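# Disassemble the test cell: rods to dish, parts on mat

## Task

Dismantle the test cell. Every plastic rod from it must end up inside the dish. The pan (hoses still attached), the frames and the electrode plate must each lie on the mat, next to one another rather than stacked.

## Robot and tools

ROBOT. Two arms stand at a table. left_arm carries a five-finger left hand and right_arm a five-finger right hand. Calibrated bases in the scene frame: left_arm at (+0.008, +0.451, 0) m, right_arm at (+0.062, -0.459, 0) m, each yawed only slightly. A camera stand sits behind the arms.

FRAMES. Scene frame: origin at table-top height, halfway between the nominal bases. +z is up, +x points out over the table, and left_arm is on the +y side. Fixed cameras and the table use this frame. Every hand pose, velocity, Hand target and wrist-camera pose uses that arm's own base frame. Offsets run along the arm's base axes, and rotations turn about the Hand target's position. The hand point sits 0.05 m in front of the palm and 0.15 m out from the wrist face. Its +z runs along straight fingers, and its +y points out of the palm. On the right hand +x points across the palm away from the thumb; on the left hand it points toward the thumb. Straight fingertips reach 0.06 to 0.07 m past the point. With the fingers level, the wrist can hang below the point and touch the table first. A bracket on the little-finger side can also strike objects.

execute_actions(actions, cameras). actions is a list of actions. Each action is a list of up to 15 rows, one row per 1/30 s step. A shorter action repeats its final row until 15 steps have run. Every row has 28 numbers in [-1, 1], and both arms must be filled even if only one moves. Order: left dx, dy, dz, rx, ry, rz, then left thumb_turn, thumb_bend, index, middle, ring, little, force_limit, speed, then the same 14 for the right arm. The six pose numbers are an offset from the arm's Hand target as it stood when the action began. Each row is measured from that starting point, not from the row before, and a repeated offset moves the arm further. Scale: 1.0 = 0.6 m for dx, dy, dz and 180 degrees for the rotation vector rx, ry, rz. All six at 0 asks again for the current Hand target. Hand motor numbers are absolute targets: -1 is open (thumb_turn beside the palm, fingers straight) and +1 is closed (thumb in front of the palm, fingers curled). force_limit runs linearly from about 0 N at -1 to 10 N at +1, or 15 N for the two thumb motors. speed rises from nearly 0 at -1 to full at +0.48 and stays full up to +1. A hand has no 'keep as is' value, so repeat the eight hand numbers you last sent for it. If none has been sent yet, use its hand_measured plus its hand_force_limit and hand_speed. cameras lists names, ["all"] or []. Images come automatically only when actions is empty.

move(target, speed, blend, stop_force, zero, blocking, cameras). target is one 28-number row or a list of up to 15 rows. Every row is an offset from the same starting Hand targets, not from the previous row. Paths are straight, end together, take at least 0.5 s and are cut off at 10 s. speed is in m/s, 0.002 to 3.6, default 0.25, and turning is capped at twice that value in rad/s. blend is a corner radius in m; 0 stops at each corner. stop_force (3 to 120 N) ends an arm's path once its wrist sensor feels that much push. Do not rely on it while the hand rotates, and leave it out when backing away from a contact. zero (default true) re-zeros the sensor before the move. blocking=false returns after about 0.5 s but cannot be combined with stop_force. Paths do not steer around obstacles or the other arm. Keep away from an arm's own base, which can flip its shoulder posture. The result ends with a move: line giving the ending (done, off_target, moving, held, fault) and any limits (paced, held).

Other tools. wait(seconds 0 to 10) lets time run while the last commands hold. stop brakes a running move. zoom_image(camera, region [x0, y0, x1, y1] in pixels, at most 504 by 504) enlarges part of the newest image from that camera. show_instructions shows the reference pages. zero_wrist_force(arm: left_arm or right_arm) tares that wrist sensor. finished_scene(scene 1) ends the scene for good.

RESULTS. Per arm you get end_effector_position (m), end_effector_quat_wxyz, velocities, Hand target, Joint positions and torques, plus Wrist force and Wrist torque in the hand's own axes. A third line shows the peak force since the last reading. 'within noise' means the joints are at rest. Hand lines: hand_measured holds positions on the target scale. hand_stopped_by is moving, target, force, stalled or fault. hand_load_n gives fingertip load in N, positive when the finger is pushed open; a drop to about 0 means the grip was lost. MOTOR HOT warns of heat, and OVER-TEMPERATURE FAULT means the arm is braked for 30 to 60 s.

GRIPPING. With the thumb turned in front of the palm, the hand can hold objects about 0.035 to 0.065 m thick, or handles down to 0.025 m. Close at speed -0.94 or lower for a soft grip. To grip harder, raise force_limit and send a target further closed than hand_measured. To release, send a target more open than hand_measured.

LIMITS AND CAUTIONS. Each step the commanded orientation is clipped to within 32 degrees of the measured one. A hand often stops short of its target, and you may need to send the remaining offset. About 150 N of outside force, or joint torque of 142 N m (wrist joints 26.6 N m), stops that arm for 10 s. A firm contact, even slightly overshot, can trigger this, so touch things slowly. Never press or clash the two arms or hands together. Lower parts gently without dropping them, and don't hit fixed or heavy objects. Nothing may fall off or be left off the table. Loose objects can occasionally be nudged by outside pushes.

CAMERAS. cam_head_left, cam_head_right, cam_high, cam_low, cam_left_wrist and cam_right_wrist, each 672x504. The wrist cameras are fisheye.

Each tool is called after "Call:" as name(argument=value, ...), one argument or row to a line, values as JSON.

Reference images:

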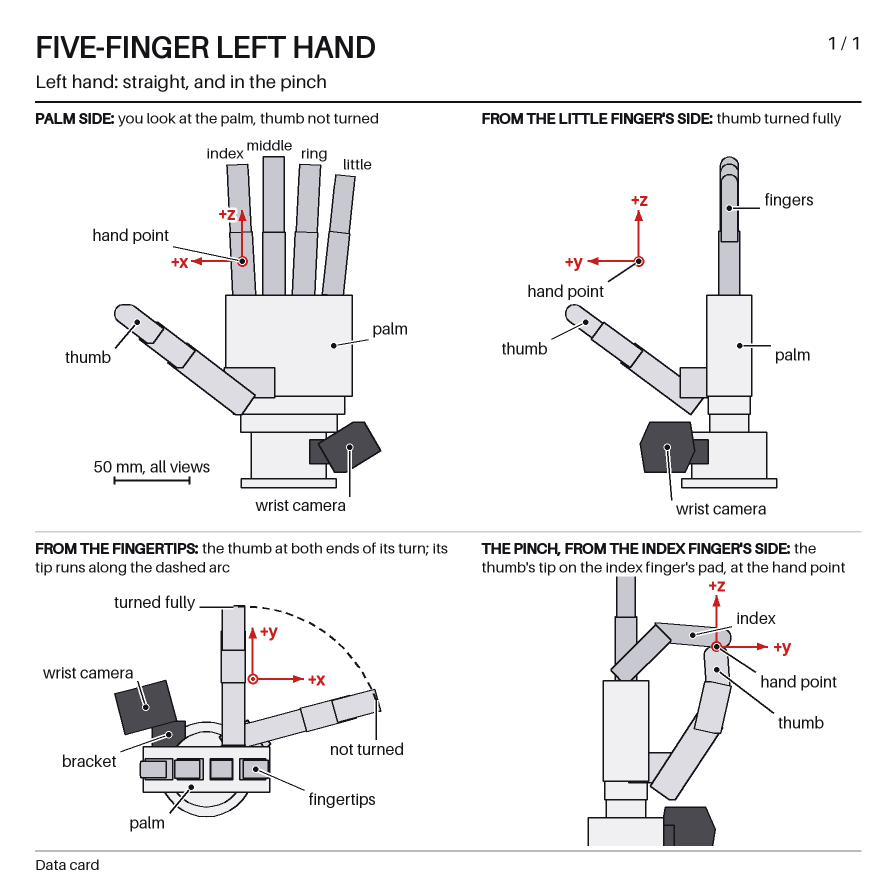

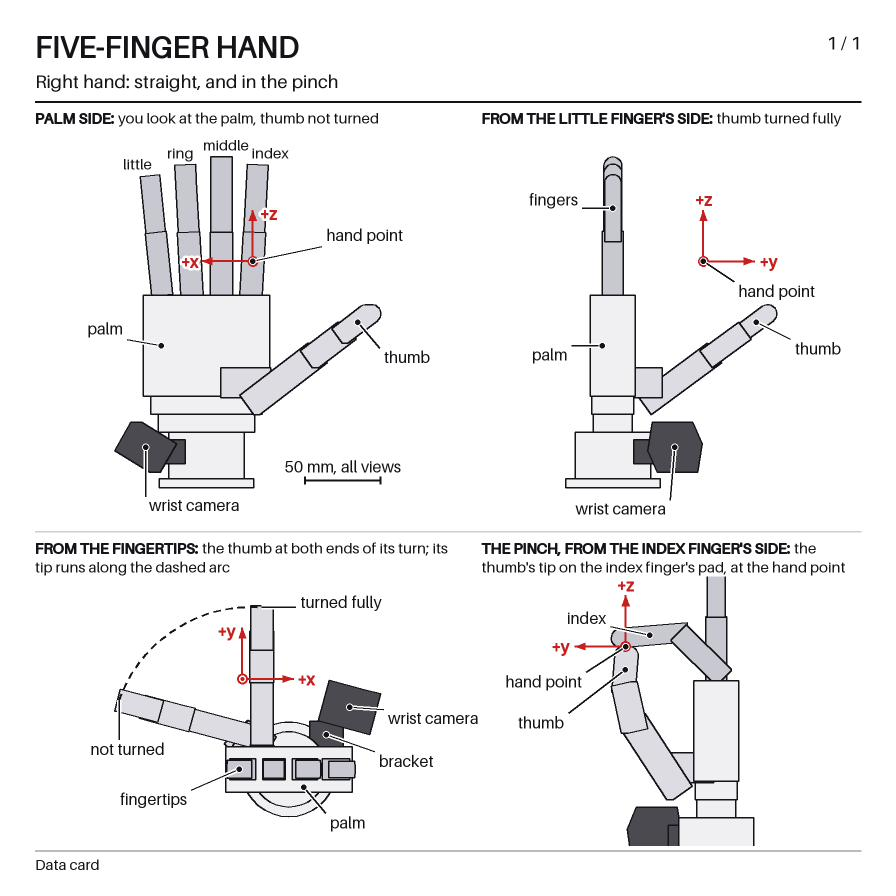

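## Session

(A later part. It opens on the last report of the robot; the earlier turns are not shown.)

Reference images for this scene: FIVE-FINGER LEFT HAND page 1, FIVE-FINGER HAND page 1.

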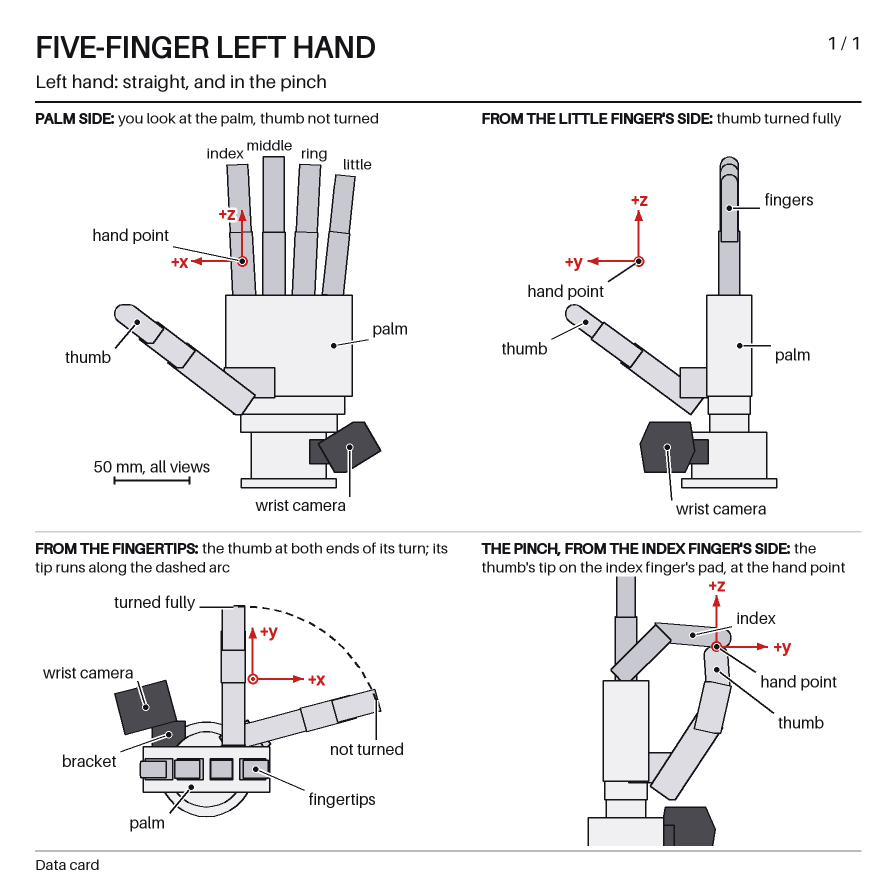

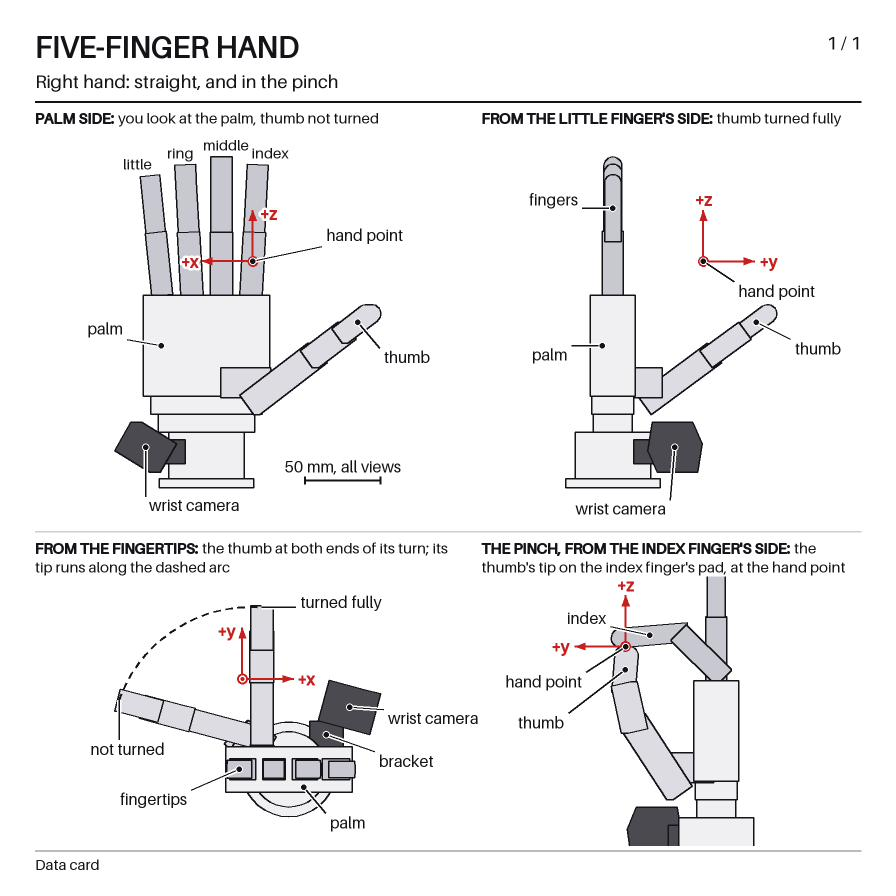

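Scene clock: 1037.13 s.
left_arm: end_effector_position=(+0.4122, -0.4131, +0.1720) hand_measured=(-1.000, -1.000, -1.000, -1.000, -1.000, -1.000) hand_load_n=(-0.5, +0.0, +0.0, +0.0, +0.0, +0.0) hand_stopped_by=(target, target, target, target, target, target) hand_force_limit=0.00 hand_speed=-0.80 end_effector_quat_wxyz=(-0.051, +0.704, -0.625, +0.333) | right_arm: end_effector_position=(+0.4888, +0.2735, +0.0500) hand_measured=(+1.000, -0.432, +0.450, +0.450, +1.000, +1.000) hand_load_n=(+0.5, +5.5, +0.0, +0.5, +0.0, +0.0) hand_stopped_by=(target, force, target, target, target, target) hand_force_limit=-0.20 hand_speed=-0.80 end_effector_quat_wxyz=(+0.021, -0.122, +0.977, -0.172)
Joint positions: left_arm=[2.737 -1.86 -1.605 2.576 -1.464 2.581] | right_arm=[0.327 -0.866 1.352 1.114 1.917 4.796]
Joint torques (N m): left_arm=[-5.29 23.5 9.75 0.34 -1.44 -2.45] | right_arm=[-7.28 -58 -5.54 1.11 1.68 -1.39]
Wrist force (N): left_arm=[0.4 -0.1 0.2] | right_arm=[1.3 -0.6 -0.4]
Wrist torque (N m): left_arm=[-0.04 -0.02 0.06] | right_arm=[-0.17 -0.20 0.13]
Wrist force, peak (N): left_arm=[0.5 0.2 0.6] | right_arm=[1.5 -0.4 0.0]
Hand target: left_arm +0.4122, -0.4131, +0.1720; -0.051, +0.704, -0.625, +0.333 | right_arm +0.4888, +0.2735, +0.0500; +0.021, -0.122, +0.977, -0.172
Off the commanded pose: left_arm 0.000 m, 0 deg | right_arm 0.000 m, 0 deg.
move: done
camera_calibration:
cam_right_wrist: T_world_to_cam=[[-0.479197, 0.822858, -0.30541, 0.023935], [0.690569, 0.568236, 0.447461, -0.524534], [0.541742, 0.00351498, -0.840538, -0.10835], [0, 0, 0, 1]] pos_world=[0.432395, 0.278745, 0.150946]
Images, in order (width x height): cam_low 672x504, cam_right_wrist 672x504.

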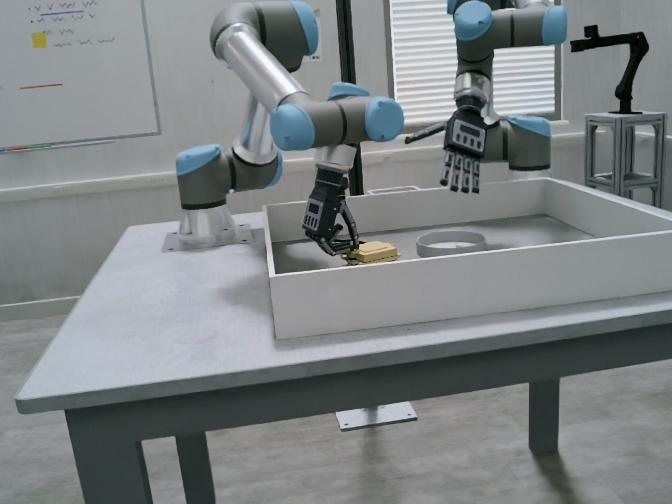

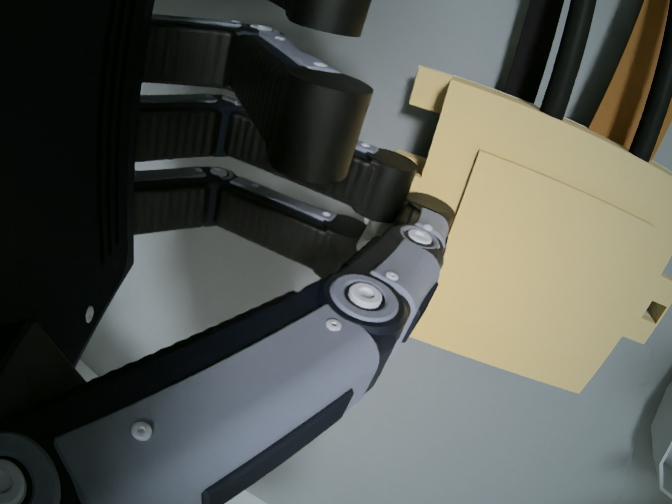

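Call:
move(
  target=[
    [0,0,0,0,0,0,-1,-1,-1,-1,-1,-1,0,-0.8,0,0,0,0,0,0,1,-1,0.45,0.45,1,1,-0.5,-0.2],
    [0,0,0,0,0,0,-1,-1,-1,-1,-1,-1,0,-0.8,0.0035,-0.014,0,0,0,0,1,-1,0.45,0.45,1,1,-0.5,-0.2],
    [0,0,0,0,0,0,-1,-1,-1,-1,-1,-1,0,-0.8,0.0108,-0.012,0,0,0,0,1,-1,0.45,0.45,1,1,-0.5,-0.2],
  ],
  speed=0.04,
)

Call:
move(
  target=[0,0,0,0,0,0,-1,-1,-1,-1,-1,-1,0,-0.8,-0.0045,0.0177,0,0,0,0,1,-1,0.45,0.45,1,1,-0.5,-0.2],
  speed=0.01,
  stop_force=3,
  cameras=["cam_right_wrist", "cam_low"],
)

Call:
zoom_image(
  camera="cam_low",
  region=[300, 180, 400, 280],
)

Call:
zoom_image(
  camera="cam_right_wrist",
  region=[260, 100, 500, 340],
)

Scene clock: 1058.63 s.
left_arm: end_effector_position=(+0.4122, -0.4131, +0.1720) hand_measured=(-1.000, -1.000, -1.000, -1.000, -1.000, -1.000) hand_load_n=(+0.0, +0.0, +0.0, +0.0, +0.0, +0.0) hand_stopped_by=(target, target, target, target, target, target) hand_force_limit=0.00 hand_speed=-0.80 end_effector_quat_wxyz=(-0.051, +0.704, -0.625, +0.333) | right_arm: end_effector_position=(+0.4953, +0.2664, +0.0500) hand_measured=(+1.000, -1.000, +0.450, +0.450, +1.000, +1.000) hand_load_n=(+0.0, +0.0, +0.0, +0.0, +0.0, +0.0) hand_stopped_by=(target, target, target, target, target, target) hand_force_limit=-0.50 hand_speed=-0.20 end_effector_quat_wxyz=(+0.021, -0.122, +0.977, -0.172)
Joint positions: left_arm=[2.737 -1.86 -1.605 2.576 -1.464 2.581] | right_arm=[0.31 -0.863 1.345 1.112 1.918 4.778]
Joint torques (N m): left_arm=[-5.34 23.67 8.93 0.54 -1.47 -2.62] | right_arm=[-6.14 -58.4 -3.81 0.92 1.99 -1.06]
Wrist force (N): left_arm=[0.4 0.0 0.4] | right_arm=[1.5 -0.3 0.0]
Wrist torque (N m): left_arm=[-0.03 -0.02 0.06] | right_arm=[-0.15 -0.24 0.23]
Wrist force, peak (N): left_arm=[0.6 -0.1 0.6] | right_arm=[1.5 -0.7 -0.5]
Hand target: left_arm +0.4122, -0.4131, +0.1720; -0.051, +0.704, -0.625, +0.333 | right_arm +0.4953, +0.2663, +0.0500; +0.021, -0.122, +0.977, -0.172
Off the commanded pose: left_arm 0.000 m, 0 deg | right_arm 0.000 m, 0 deg.
move: done

Scene clock: 1060.67 s.
left_arm: end_effector_position=(+0.4122, -0.4131, +0.1720) hand_measured=(-1.000, -1.000, -1.000, -1.000, -1.000, -1.000) hand_load_n=(+0.0, +0.0, +0.0, +0.0, +0.0, +0.0) hand_stopped_by=(target, target, target, target, target, target) hand_force_limit=0.00 hand_speed=-0.80 end_effector_quat_wxyz=(-0.051, +0.704, -0.625, +0.333) | right_arm: end_effector_position=(+0.4926, +0.2770, +0.0500) hand_measured=(+1.000, -1.000, +0.450, +0.450, +1.000, +1.000) hand_load_n=(+0.0, +0.0, +0.0, -0.5, +0.0, +0.0) hand_stopped_by=(target, target, target, target, target, target) hand_force_limit=-0.50 hand_speed=-0.20 end_effector_quat_wxyz=(+0.021, -0.122, +0.977, -0.172)
Joint positions: left_arm=[2.737 -1.86 -1.605 2.576 -1.464 2.581] | right_arm=[0.33 -0.854 1.332 1.124 1.917 4.8]
Joint torques (N m): left_arm=[-5.05 23.74 9.9 0.51 -1.49 -2.44] | right_arm=[-7.35 -55.8 -4.87 0.97 -1.39 -1.46]
Wrist force (N): left_arm=[0.2 -0.2 0.4] | right_arm=[1.2 -0.8 0.2]
Wrist torque (N m): left_arm=[-0.07 0.02 0.05] | right_arm=[-0.18 -0.21 0.13]
Wrist force, peak (N): left_arm=[0.6 0.1 0.6] | right_arm=[1.4 -1.1 0.0]
Hand target: left_arm +0.4122, -0.4131, +0.1720; -0.051, +0.704, -0.625, +0.333 | right_arm +0.4926, +0.2770, +0.0500; +0.021, -0.122, +0.977, -0.172
Off the commanded pose: left_arm 0.000 m, 0 deg | right_arm 0.000 m, 0 deg.
move: done
camera_calibration:
cam_right_wrist: T_world_to_cam=[[-0.479222, 0.822858, -0.30537, 0.0229152], [0.690607, 0.568236, 0.447403, -0.529029], [0.541671, 0.00351464, -0.840583, -0.110329], [0, 0, 0, 1]] pos_world=[0.436095, 0.282145, 0.150946]
Images, in order (width x height): cam_low 672x504, cam_right_wrist 672x504.

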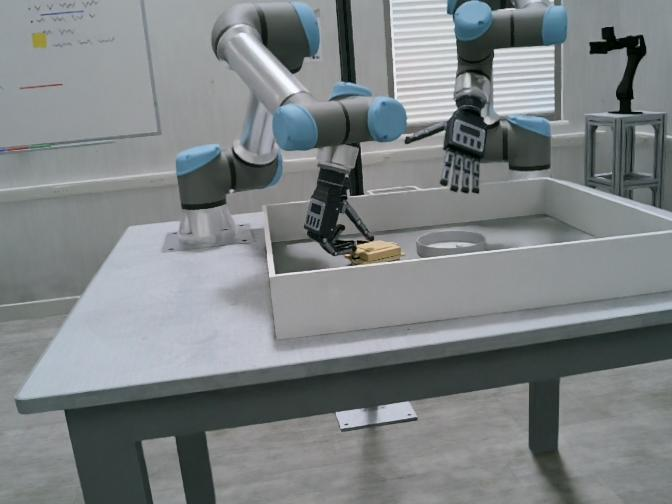

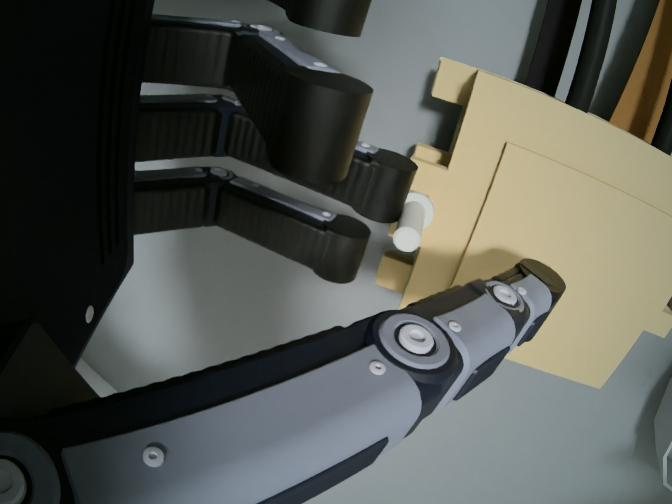

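Scaled by 5.040 from the camera's 672x504 image, which has a finer 960x720 frame.

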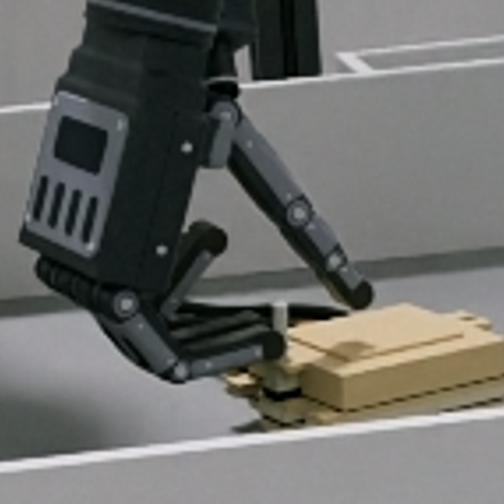

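Scaled by 2.100 from the camera's 672x504 image, which has a finer 960x720 frame.

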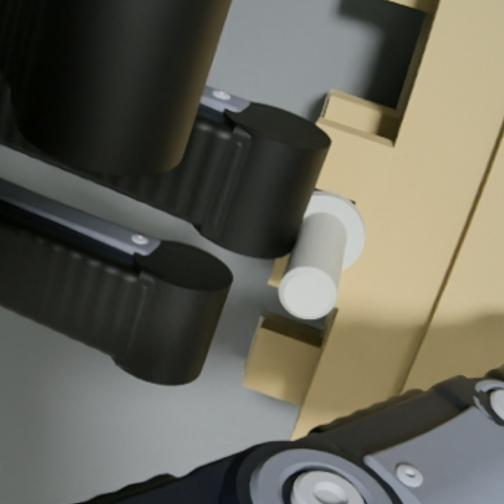

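Call:
move(
  target=[0,0,0,0,0,0,-1,-1,-1,-1,-1,-1,0,-0.8,0,0,0,0,0,0,1,0.3,0.45,0.45,1,1,-0.1,-0.8],
  cameras=["cam_right_wrist", "cam_low"],
)

Call:
zoom_image(
  camera="cam_low",
  region=[300, 180, 400, 280],
)

Call:
zoom_image(
  camera="cam_right_wrist",
  region=[260, 100, 500, 340],
)

Scene clock: 1071.97 s.
left_arm: end_effector_position=(+0.4122, -0.4131, +0.1720) hand_measured=(-1.000, -1.000, -1.000, -1.000, -1.000, -1.000) hand_load_n=(-0.5, +0.0, +0.0, +0.0, +0.0, +0.0) hand_stopped_by=(target, target, target, target, target, target) hand_force_limit=0.00 hand_speed=-0.80 end_effector_quat_wxyz=(-0.051, +0.704, -0.625, +0.333) | right_arm: end_effector_position=(+0.4926, +0.2770, +0.0500) hand_measured=(+1.000, -0.548, +0.450, +0.450, +1.000, +1.000) hand_load_n=(+0.5, +6.5, +0.0, +2.0, +0.0, +0.0) hand_stopped_by=(target, force, target, target, target, target) hand_force_limit=-0.10 hand_speed=-0.80 end_effector_quat_wxyz=(+0.021, -0.122, +0.977, -0.172)
Joint positions: left_arm=[2.737 -1.86 -1.605 2.576 -1.464 2.581] | right_arm=[0.33 -0.854 1.332 1.124 1.917 4.8]
Joint torques (N m): left_arm=[-5.44 23.47 10.37 0.61 -1.72 -2.41] | right_arm=[-6.39 -55.82 -5.24 1.38 1.54 -1.43]
Wrist force (N): left_arm=[0.3 0.2 0.0] | right_arm=[1.2 -2.8 -3.1]
Wrist torque (N m): left_arm=[0.01 -0.01 0.05] | right_arm=[-0.20 -0.14 0.09]
Wrist force, peak (N): left_arm=[0.4 0.1 0.6] | right_arm=[0.9 -2.9 -3.3]
Hand target: left_arm +0.4122, -0.4131, +0.1720; -0.051, +0.704, -0.625, +0.333 | right_arm +0.4926, +0.2770, +0.0500; +0.021, -0.122, +0.977, -0.172
Off the commanded pose: left_arm 0.000 m, 0 deg | right_arm 0.000 m, 0 deg.
move: done
camera_calibration:
cam_right_wrist: T_world_to_cam=[[-0.479197, 0.822858, -0.30541, 0.0229103], [0.690569, 0.568236, 0.447461, -0.529022], [0.541742, 0.00351498, -0.840538, -0.110367], [0, 0, 0, 1]] pos_world=[0.436095, 0.282145, 0.150946]
Images, in order (width x height): cam_low 672x504, cam_right_wrist 672x504.

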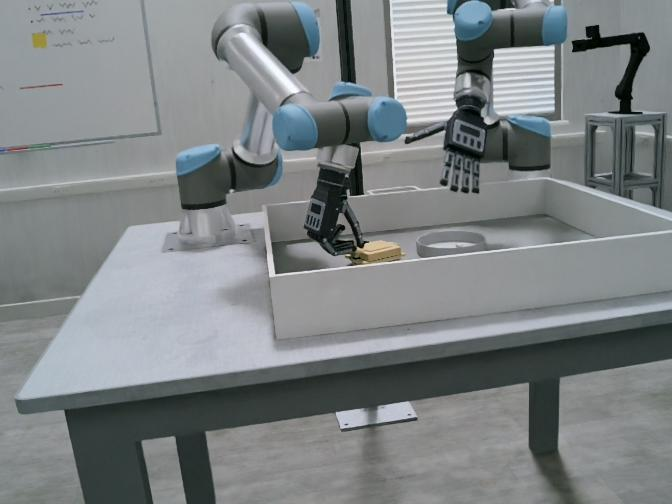

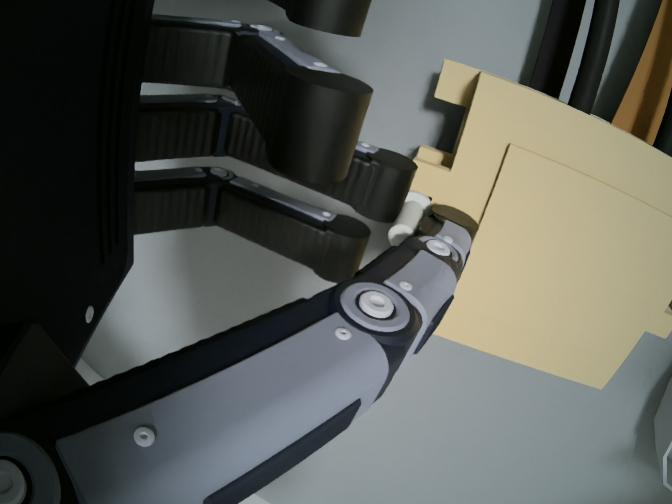

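Scaled by 5.040 from the camera's 672x504 image, which has a finer 960x720 frame.

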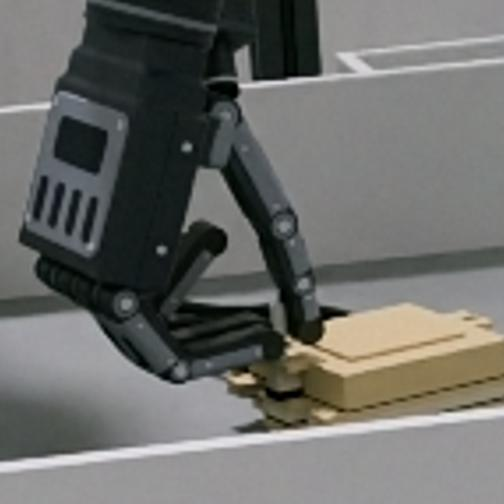

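Scaled by 2.100 from the camera's 672x504 image, which has a finer 960x720 frame.

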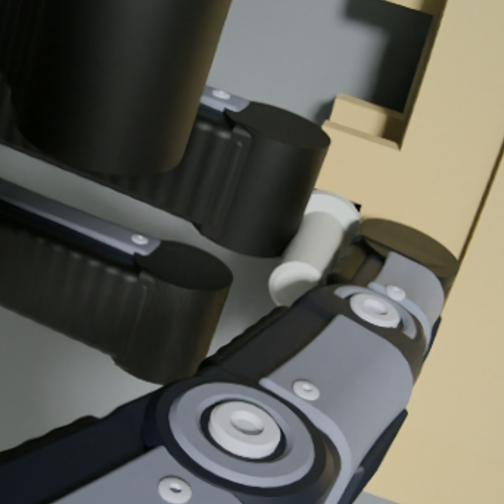

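Call:
move(
  target=[0,0,0,0,0,0,-1,-1,-1,-1,-1,-1,0,-0.8,0,0,0.0333,0,0,0,1,0.3,0.45,0.45,1,1,-0.1,-0.8],
  speed=0.02,
  cameras=["cam_right_wrist", "cam_low", "cam_left_wrist"],
)

Call:
zoom_image(
  camera="cam_low",
  region=[300, 180, 400, 280],
)

Call:
zoom_image(
  camera="cam_right_wrist",
  region=[260, 100, 500, 340],
)

Scene clock: 1081.63 s.
left_arm: end_effector_position=(+0.4122, -0.4131, +0.1720) hand_measured=(-1.000, -1.000, -1.000, -1.000, -1.000, -1.000) hand_load_n=(+0.0, -0.5, +0.0, +0.0, +0.0, +0.0) hand_stopped_by=(target, target, target, target, target, target) hand_force_limit=0.00 hand_speed=-0.80 end_effector_quat_wxyz=(-0.051, +0.704, -0.625, +0.333) | right_arm: end_effector_position=(+0.4927, +0.2770, +0.0702) hand_measured=(+1.000, -0.548, +0.450, +0.450, +1.000, +1.000) hand_load_n=(+0.0, +4.0, +0.0, +3.0, +0.0, +0.0) hand_stopped_by=(target, force, target, target, target, target) hand_force_limit=-0.10 hand_speed=-0.80 end_effector_quat_wxyz=(+0.021, -0.122, +0.977, -0.172)
Joint positions: left_arm=[2.737 -1.86 -1.605 2.576 -1.464 2.581] | right_arm=[0.33 -0.876 1.313 1.164 1.917 4.8]
Joint torques (N m): left_arm=[-5.39 23.2 11.02 0.45 -1.6 -2.64] | right_arm=[-0.55 -41.32 -15.64 1.5 1.53 -1]
Wrist force (N): left_arm=[0.5 0.1 0.2] | right_arm=[1.0 -0.3 0.7]
Wrist torque (N m): left_arm=[-0.01 -0.04 0.06] | right_arm=[-0.16 -0.17 0.13]
Wrist force, peak (N): left_arm=[0.7 -0.2 0.4] | right_arm=[1.2 -3.3 -3.4]
Hand target: left_arm +0.4122, -0.4131, +0.1720; -0.051, +0.704, -0.625, +0.333 | right_arm +0.4926, +0.2770, +0.0700; +0.021, -0.122, +0.977, -0.172
Off the commanded pose: left_arm 0.000 m, 0 deg | right_arm 0.000 m, 0 deg.
move: done
camera_calibration:
cam_left_wrist: T_world_to_cam=[[0.799126, -0.0488552, 0.599176, -0.459481], [-0.493844, -0.621702, 0.607952, -0.156924], [0.342807, -0.781729, -0.520945, -0.25434], [0, 0, 0, 1]] pos_world=[0.376876, -0.318833, 0.238215]
cam_right_wrist: T_world_to_cam=[[-0.479167, 0.822848, -0.305484, 0.029099], [0.690499, 0.568251, 0.447551, -0.538073], [0.541858, 0.00351483, -0.840463, -0.0935888], [0, 0, 0, 1]] pos_world=[0.436194, 0.282145, 0.171047]
Images, in order (width x height): cam_low 672x504, cam_left_wrist 672x504, cam_right_wrist 672x504.

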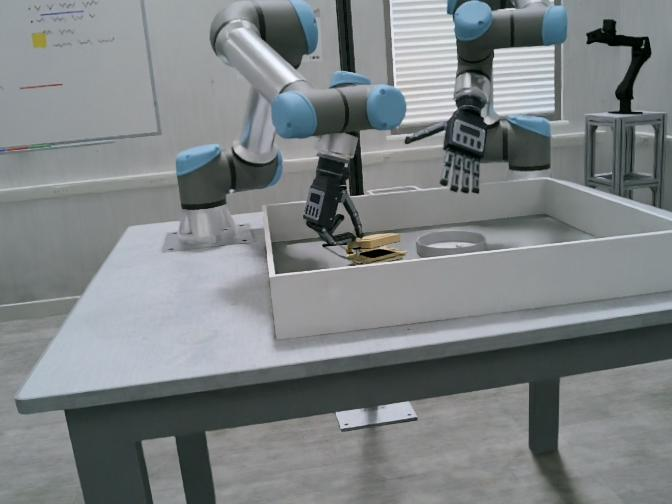

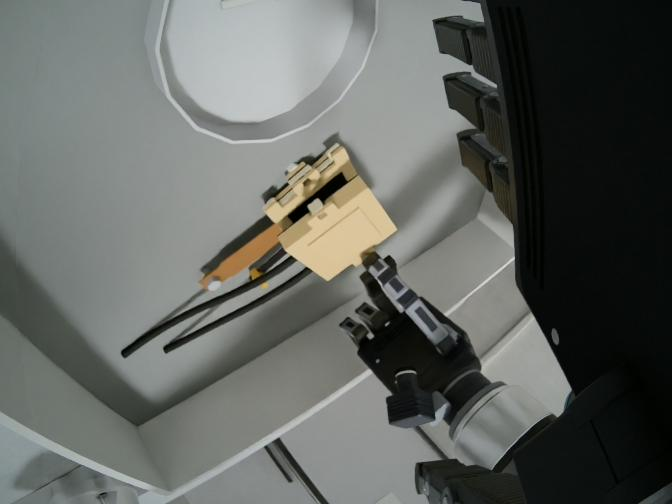

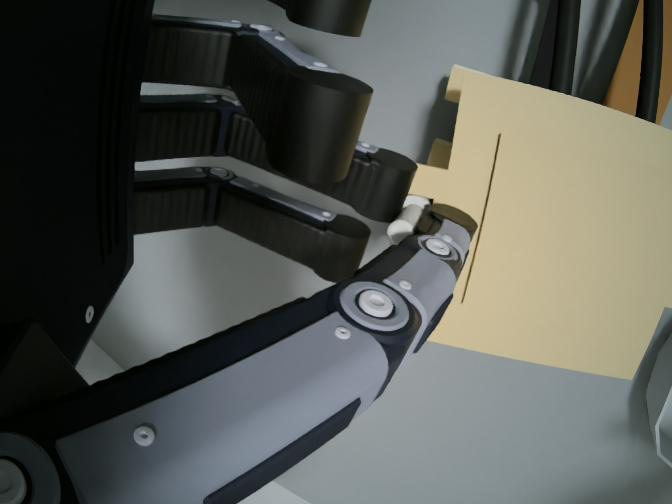

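Scaled by 5.040 from the camera's 672x504 image, which has a finer 960x720 frame.

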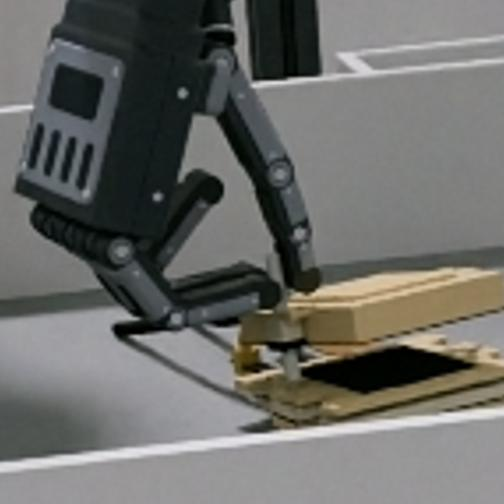

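Scaled by 2.100 from the camera's 672x504 image, which has a finer 960x720 frame.

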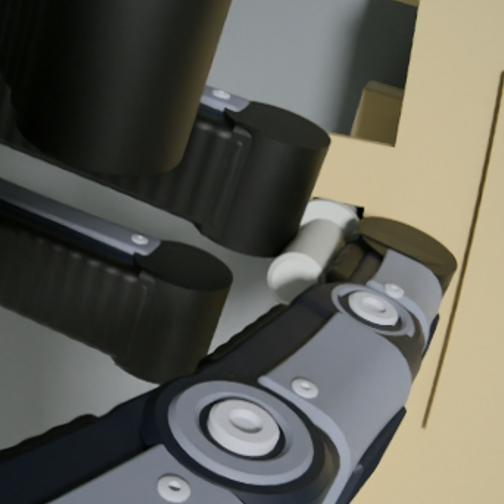

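Call:
zoom_image(
  camera="cam_left_wrist",
  region=[250, 130, 430, 310],
)

Call:
zoom_image(
  camera="cam_low",
  region=[340, 220, 410, 270],
)

Scaled by 2.800 from the camera's 672x504 image, which has a finer 960x720 frame.

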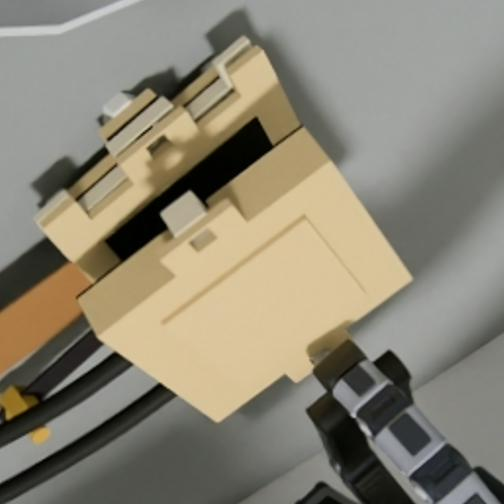

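Scaled by 7.200 from the camera's 672x504 image, which has a finer 960x720 frame.

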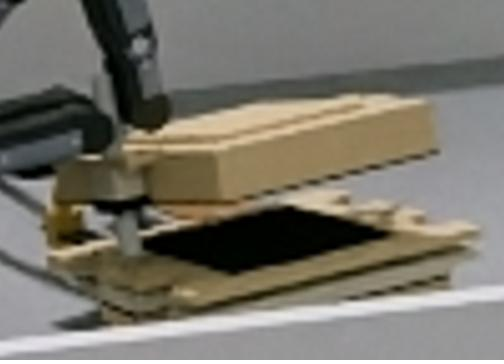

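Call:
move(
  target=[0,0,0,0,0,0,-1,-1,-1,-1,-1,-1,0,-0.8,0,0,-0.033,0,0,0,1,0.3,0.45,0.45,1,1,-0.1,-0.8],
  speed=0.02,
  stop_force=8,
  cameras=["cam_right_wrist", "cam_low", "cam_head_left", "cam_head_right"],
)

Call:
zoom_image(
  camera="cam_low",
  region=[340, 220, 410, 270],
)

Call:
zoom_image(
  camera="cam_head_right",
  region=[420, 320, 520, 420],
)

Scene clock: 1126.87 s.
left_arm: end_effector_position=(+0.4122, -0.4131, +0.1720) hand_measured=(-1.000, -1.000, -1.000, -1.000, -1.000, -1.000) hand_load_n=(+0.0, +0.0, +0.0, +0.0, +0.0, +0.0) hand_stopped_by=(target, target, target, target, target, target) hand_force_limit=0.00 hand_speed=-0.80 end_effector_quat_wxyz=(-0.051, +0.704, -0.625, +0.333) | right_arm: end_effector_position=(+0.4926, +0.2770, +0.0609) hand_measured=(+1.000, -0.548, +0.450, +0.450, +1.000, +1.000) hand_load_n=(+0.5, +6.5, +0.0, +0.5, +0.0, +0.5) hand_stopped_by=(target, force, target, target, target, target) hand_force_limit=-0.10 hand_speed=-0.80 end_effector_quat_wxyz=(+0.021, -0.122, +0.977, -0.172)
Joint positions: left_arm=[2.737 -1.86 -1.605 2.576 -1.464 2.581] | right_arm=[0.33 -0.866 1.322 1.146 1.917 4.8]
Joint torques (N m): left_arm=[-4.93 23.45 10.78 0.48 -1.55 -2.48] | right_arm=[4.52 -57.81 -27.95 0.73 1.63 1.43]
Wrist force (N): left_arm=[0.5 0.0 0.2] | right_arm=[1.6 -0.5 -1.7]
Wrist torque (N m): left_arm=[-0.03 -0.04 0.07] | right_arm=[-0.16 -0.14 0.11]
Wrist force, peak (N): left_arm=[0.5 0.0 0.6] | right_arm=[2.8 -3.4 -7.7]
Hand target: left_arm +0.4122, -0.4131, +0.1720; -0.051, +0.704, -0.625, +0.333 | right_arm +0.4926, +0.2770, +0.0609; +0.021, -0.122, +0.977, -0.172 (not the last commanded pose)
Off the commanded pose: left_arm 0.000 m, 0 deg | right_arm 0.011 m, 0 deg.
move: contact (right_arm)
camera_calibration:
cam_right_wrist: T_world_to_cam=[[-0.479197, 0.822858, -0.30541, 0.0262087], [0.690569, 0.568236, 0.447461, -0.533854], [0.541742, 0.00351498, -0.840538, -0.101289], [0, 0, 0, 1]] pos_world=[0.436095, 0.282145, 0.161746]
Images, in order (width x height): cam_head_left 672x504, cam_head_right 672x504, cam_low 672x504, cam_right_wrist 672x504.

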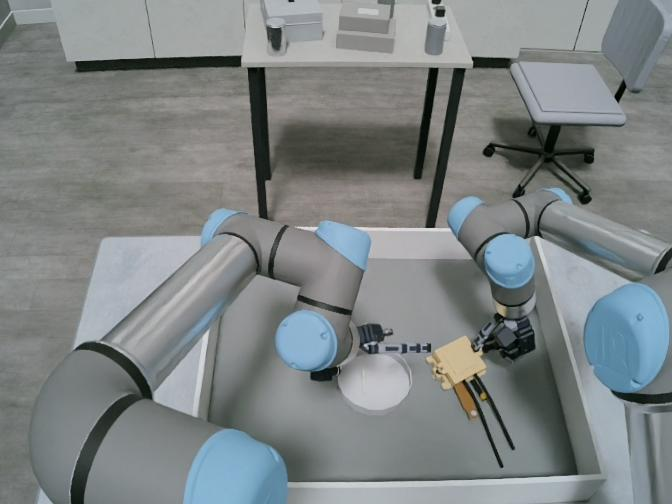

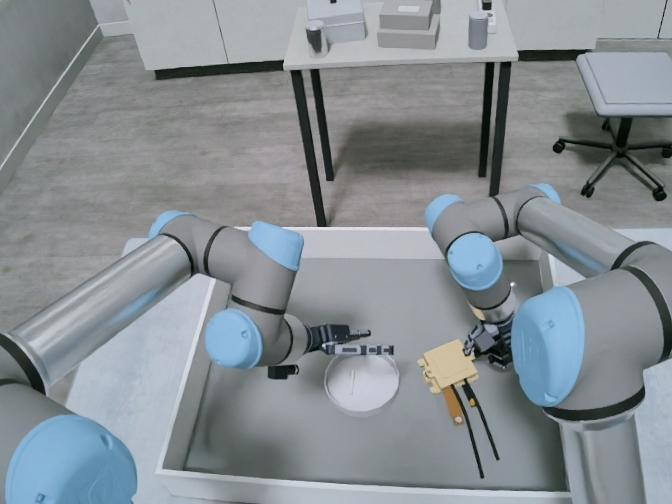

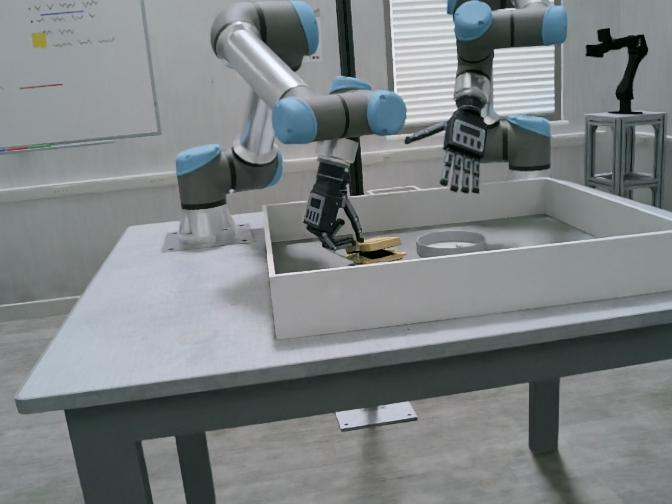

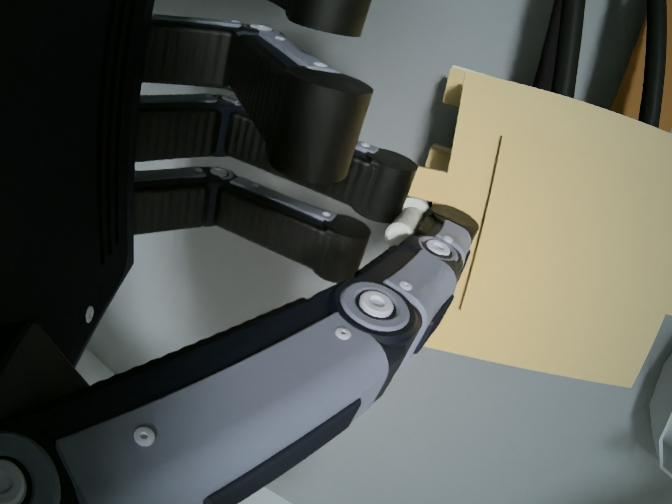

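Scaled by 7.200 from the camera's 672x504 image, which has a finer 960x720 frame.

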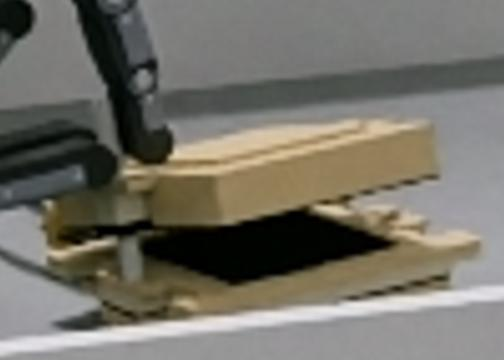

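Scaled by 5.040 from the camera's 672x504 image, which has a finer 960x720 frame.

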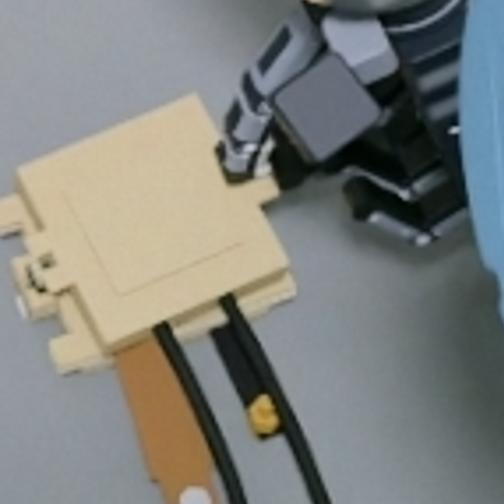

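Call:
move(
  target=[
    [0,0.03,0.08,0.1072,-0.0928,-0.3715,-1,-1,-1,-1,-1,-1,0,-0.8,0,0,0,0,0,0,1,0.3,0.45,0.45,1,1,-0.1,-0.8],
    [0.06,-0.132,-0.0767,0.1072,-0.0928,-0.3715,-1,-1,-1,-1,-1,-1,0,-0.8,0,0,0,0,0,0,1,0.3,0.45,0.45,1,1,-0.1,-0.8],
  ],
  speed=[0.3,0.1],
  cameras=["all"],
)

Call:
zoom_image(
  camera="cam_low",
  region=[310, 170, 430, 290],
)

Call:
zoom_image(
  camera="cam_left_wrist",
  region=[200, 100, 500, 400],
)

Scene clock: 1250.93 s.
left_arm: end_effector_position=(+0.4482, -0.4923, +0.1260) hand_measured=(-1.000, -1.000, -1.000, -1.000, -1.000, -1.000) hand_load_n=(-0.5, +0.0, +0.0, +0.0, +0.0, +0.5) hand_stopped_by=(target, target, target, target, target, target) hand_force_limit=0.00 hand_speed=-0.80 end_effector_quat_wxyz=(+0.056, -0.176, +0.937, -0.296) | right_arm: end_effector_position=(+0.4926, +0.2770, +0.0609) hand_measured=(+1.000, -0.548, +0.450, +0.450, +1.000, +1.000) hand_load_n=(+0.5, +6.5, +0.0, +0.5, +0.0, +0.0) hand_stopped_by=(target, force, target, target, target, target) hand_force_limit=-0.10 hand_speed=-0.80 end_effector_quat_wxyz=(+0.021, -0.122, +0.977, -0.172)
Joint positions: left_arm=[2.642 -2.286 -1.037 2.245 -1.192 3.745] | right_arm=[0.33 -0.866 1.322 1.146 1.917 4.8]
Joint torques (N m): left_arm=[4.25 47.01 7.27 -3.29 2.72 2.58] | right_arm=[2.85 -57.97 -28.16 0.87 1.54 1.02]
Wrist force (N): left_arm=[0.0 -0.3 0.4] | right_arm=[1.6 -0.3 -1.5]
Wrist torque (N m): left_arm=[-0.07 0.02 0.04] | right_arm=[-0.14 -0.16 0.12]
Wrist force, peak (N): left_arm=[0.0 -0.2 1.5] | right_arm=[1.8 -0.8 -1.6]
Hand target: left_arm +0.4482, -0.4923, +0.1259; +0.056, -0.176, +0.937, -0.296 | right_arm +0.4926, +0.2770, +0.0609; +0.021, -0.122, +0.977, -0.172
Off the commanded pose: left_arm 0.000 m, 0 deg | right_arm 0.000 m, 0 deg.
move: done
camera_calibration:
cam_left_wrist: T_world_to_cam=[[0.0151177, -0.823923, 0.5665, -0.490679], [-0.944351, 0.174425, 0.278886, 0.47489], [-0.328592, -0.539191, -0.775436, 0.0998049], [0, 0, 0, 1]] pos_world=[0.488676, -0.4333, 0.222922]
cam_right_wrist: T_world_to_cam=[[-0.479197, 0.822858, -0.30541, 0.0262087], [0.690569, 0.568236, 0.447461, -0.533854], [0.541742, 0.00351498, -0.840538, -0.101289], [0, 0, 0, 1]] pos_world=[0.436095, 0.282145, 0.161746]

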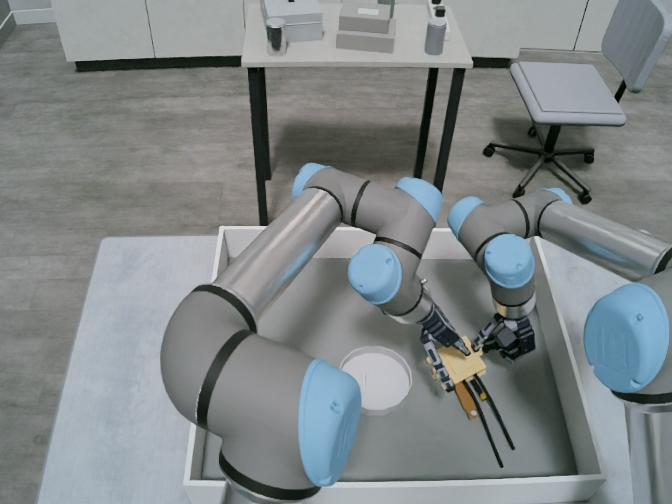

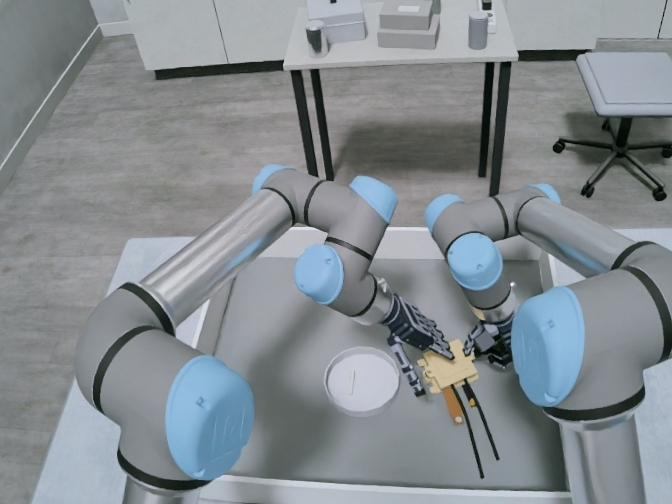

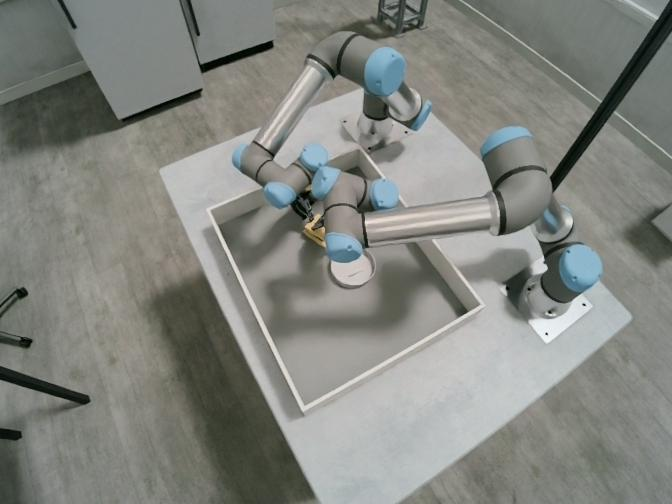

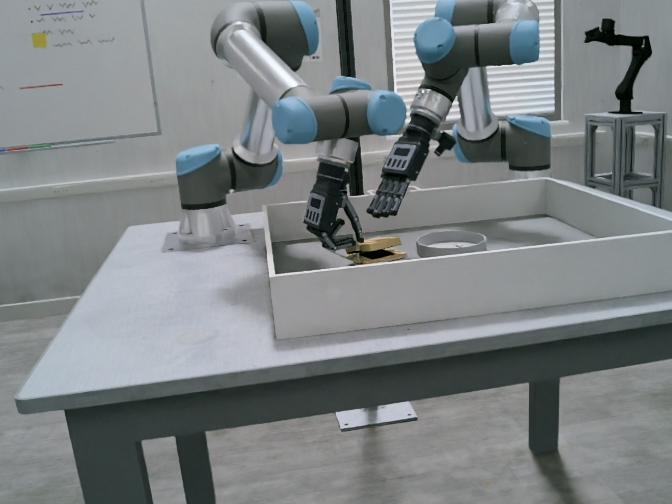

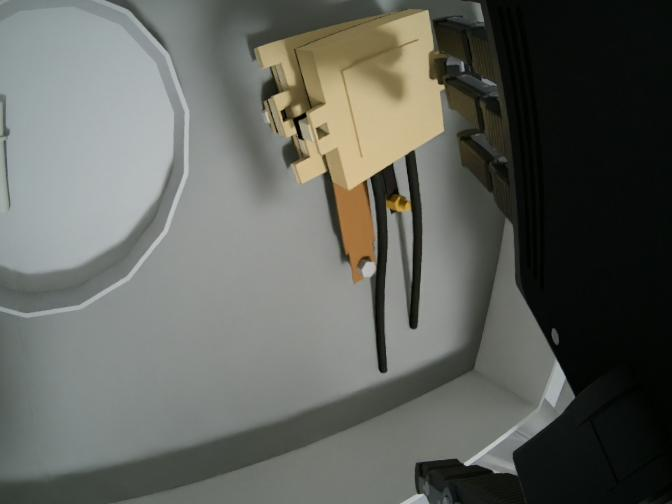

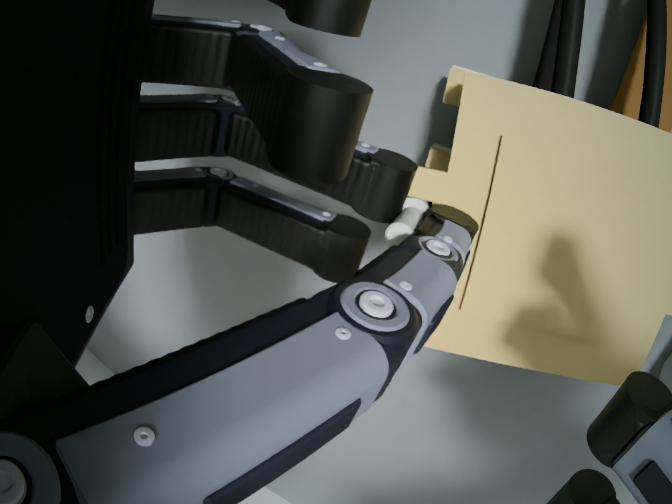

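Scaled by 4.200 from the camera's 672x504 image, which has a finer 960x720 frame.

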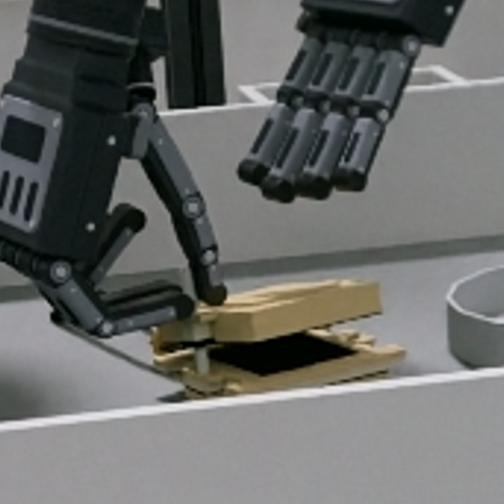

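Scaled by 1.680 from the camera's 672x504 image, which has a finer 960x720 frame.

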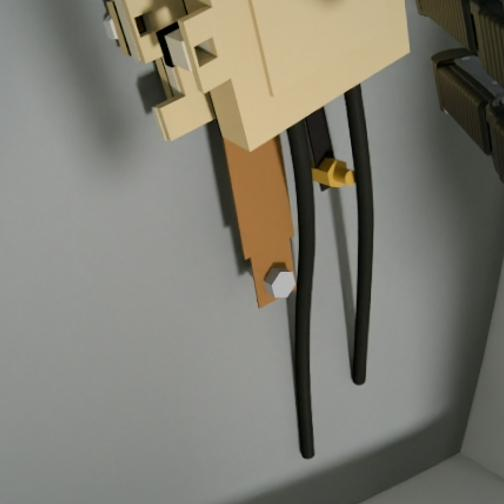

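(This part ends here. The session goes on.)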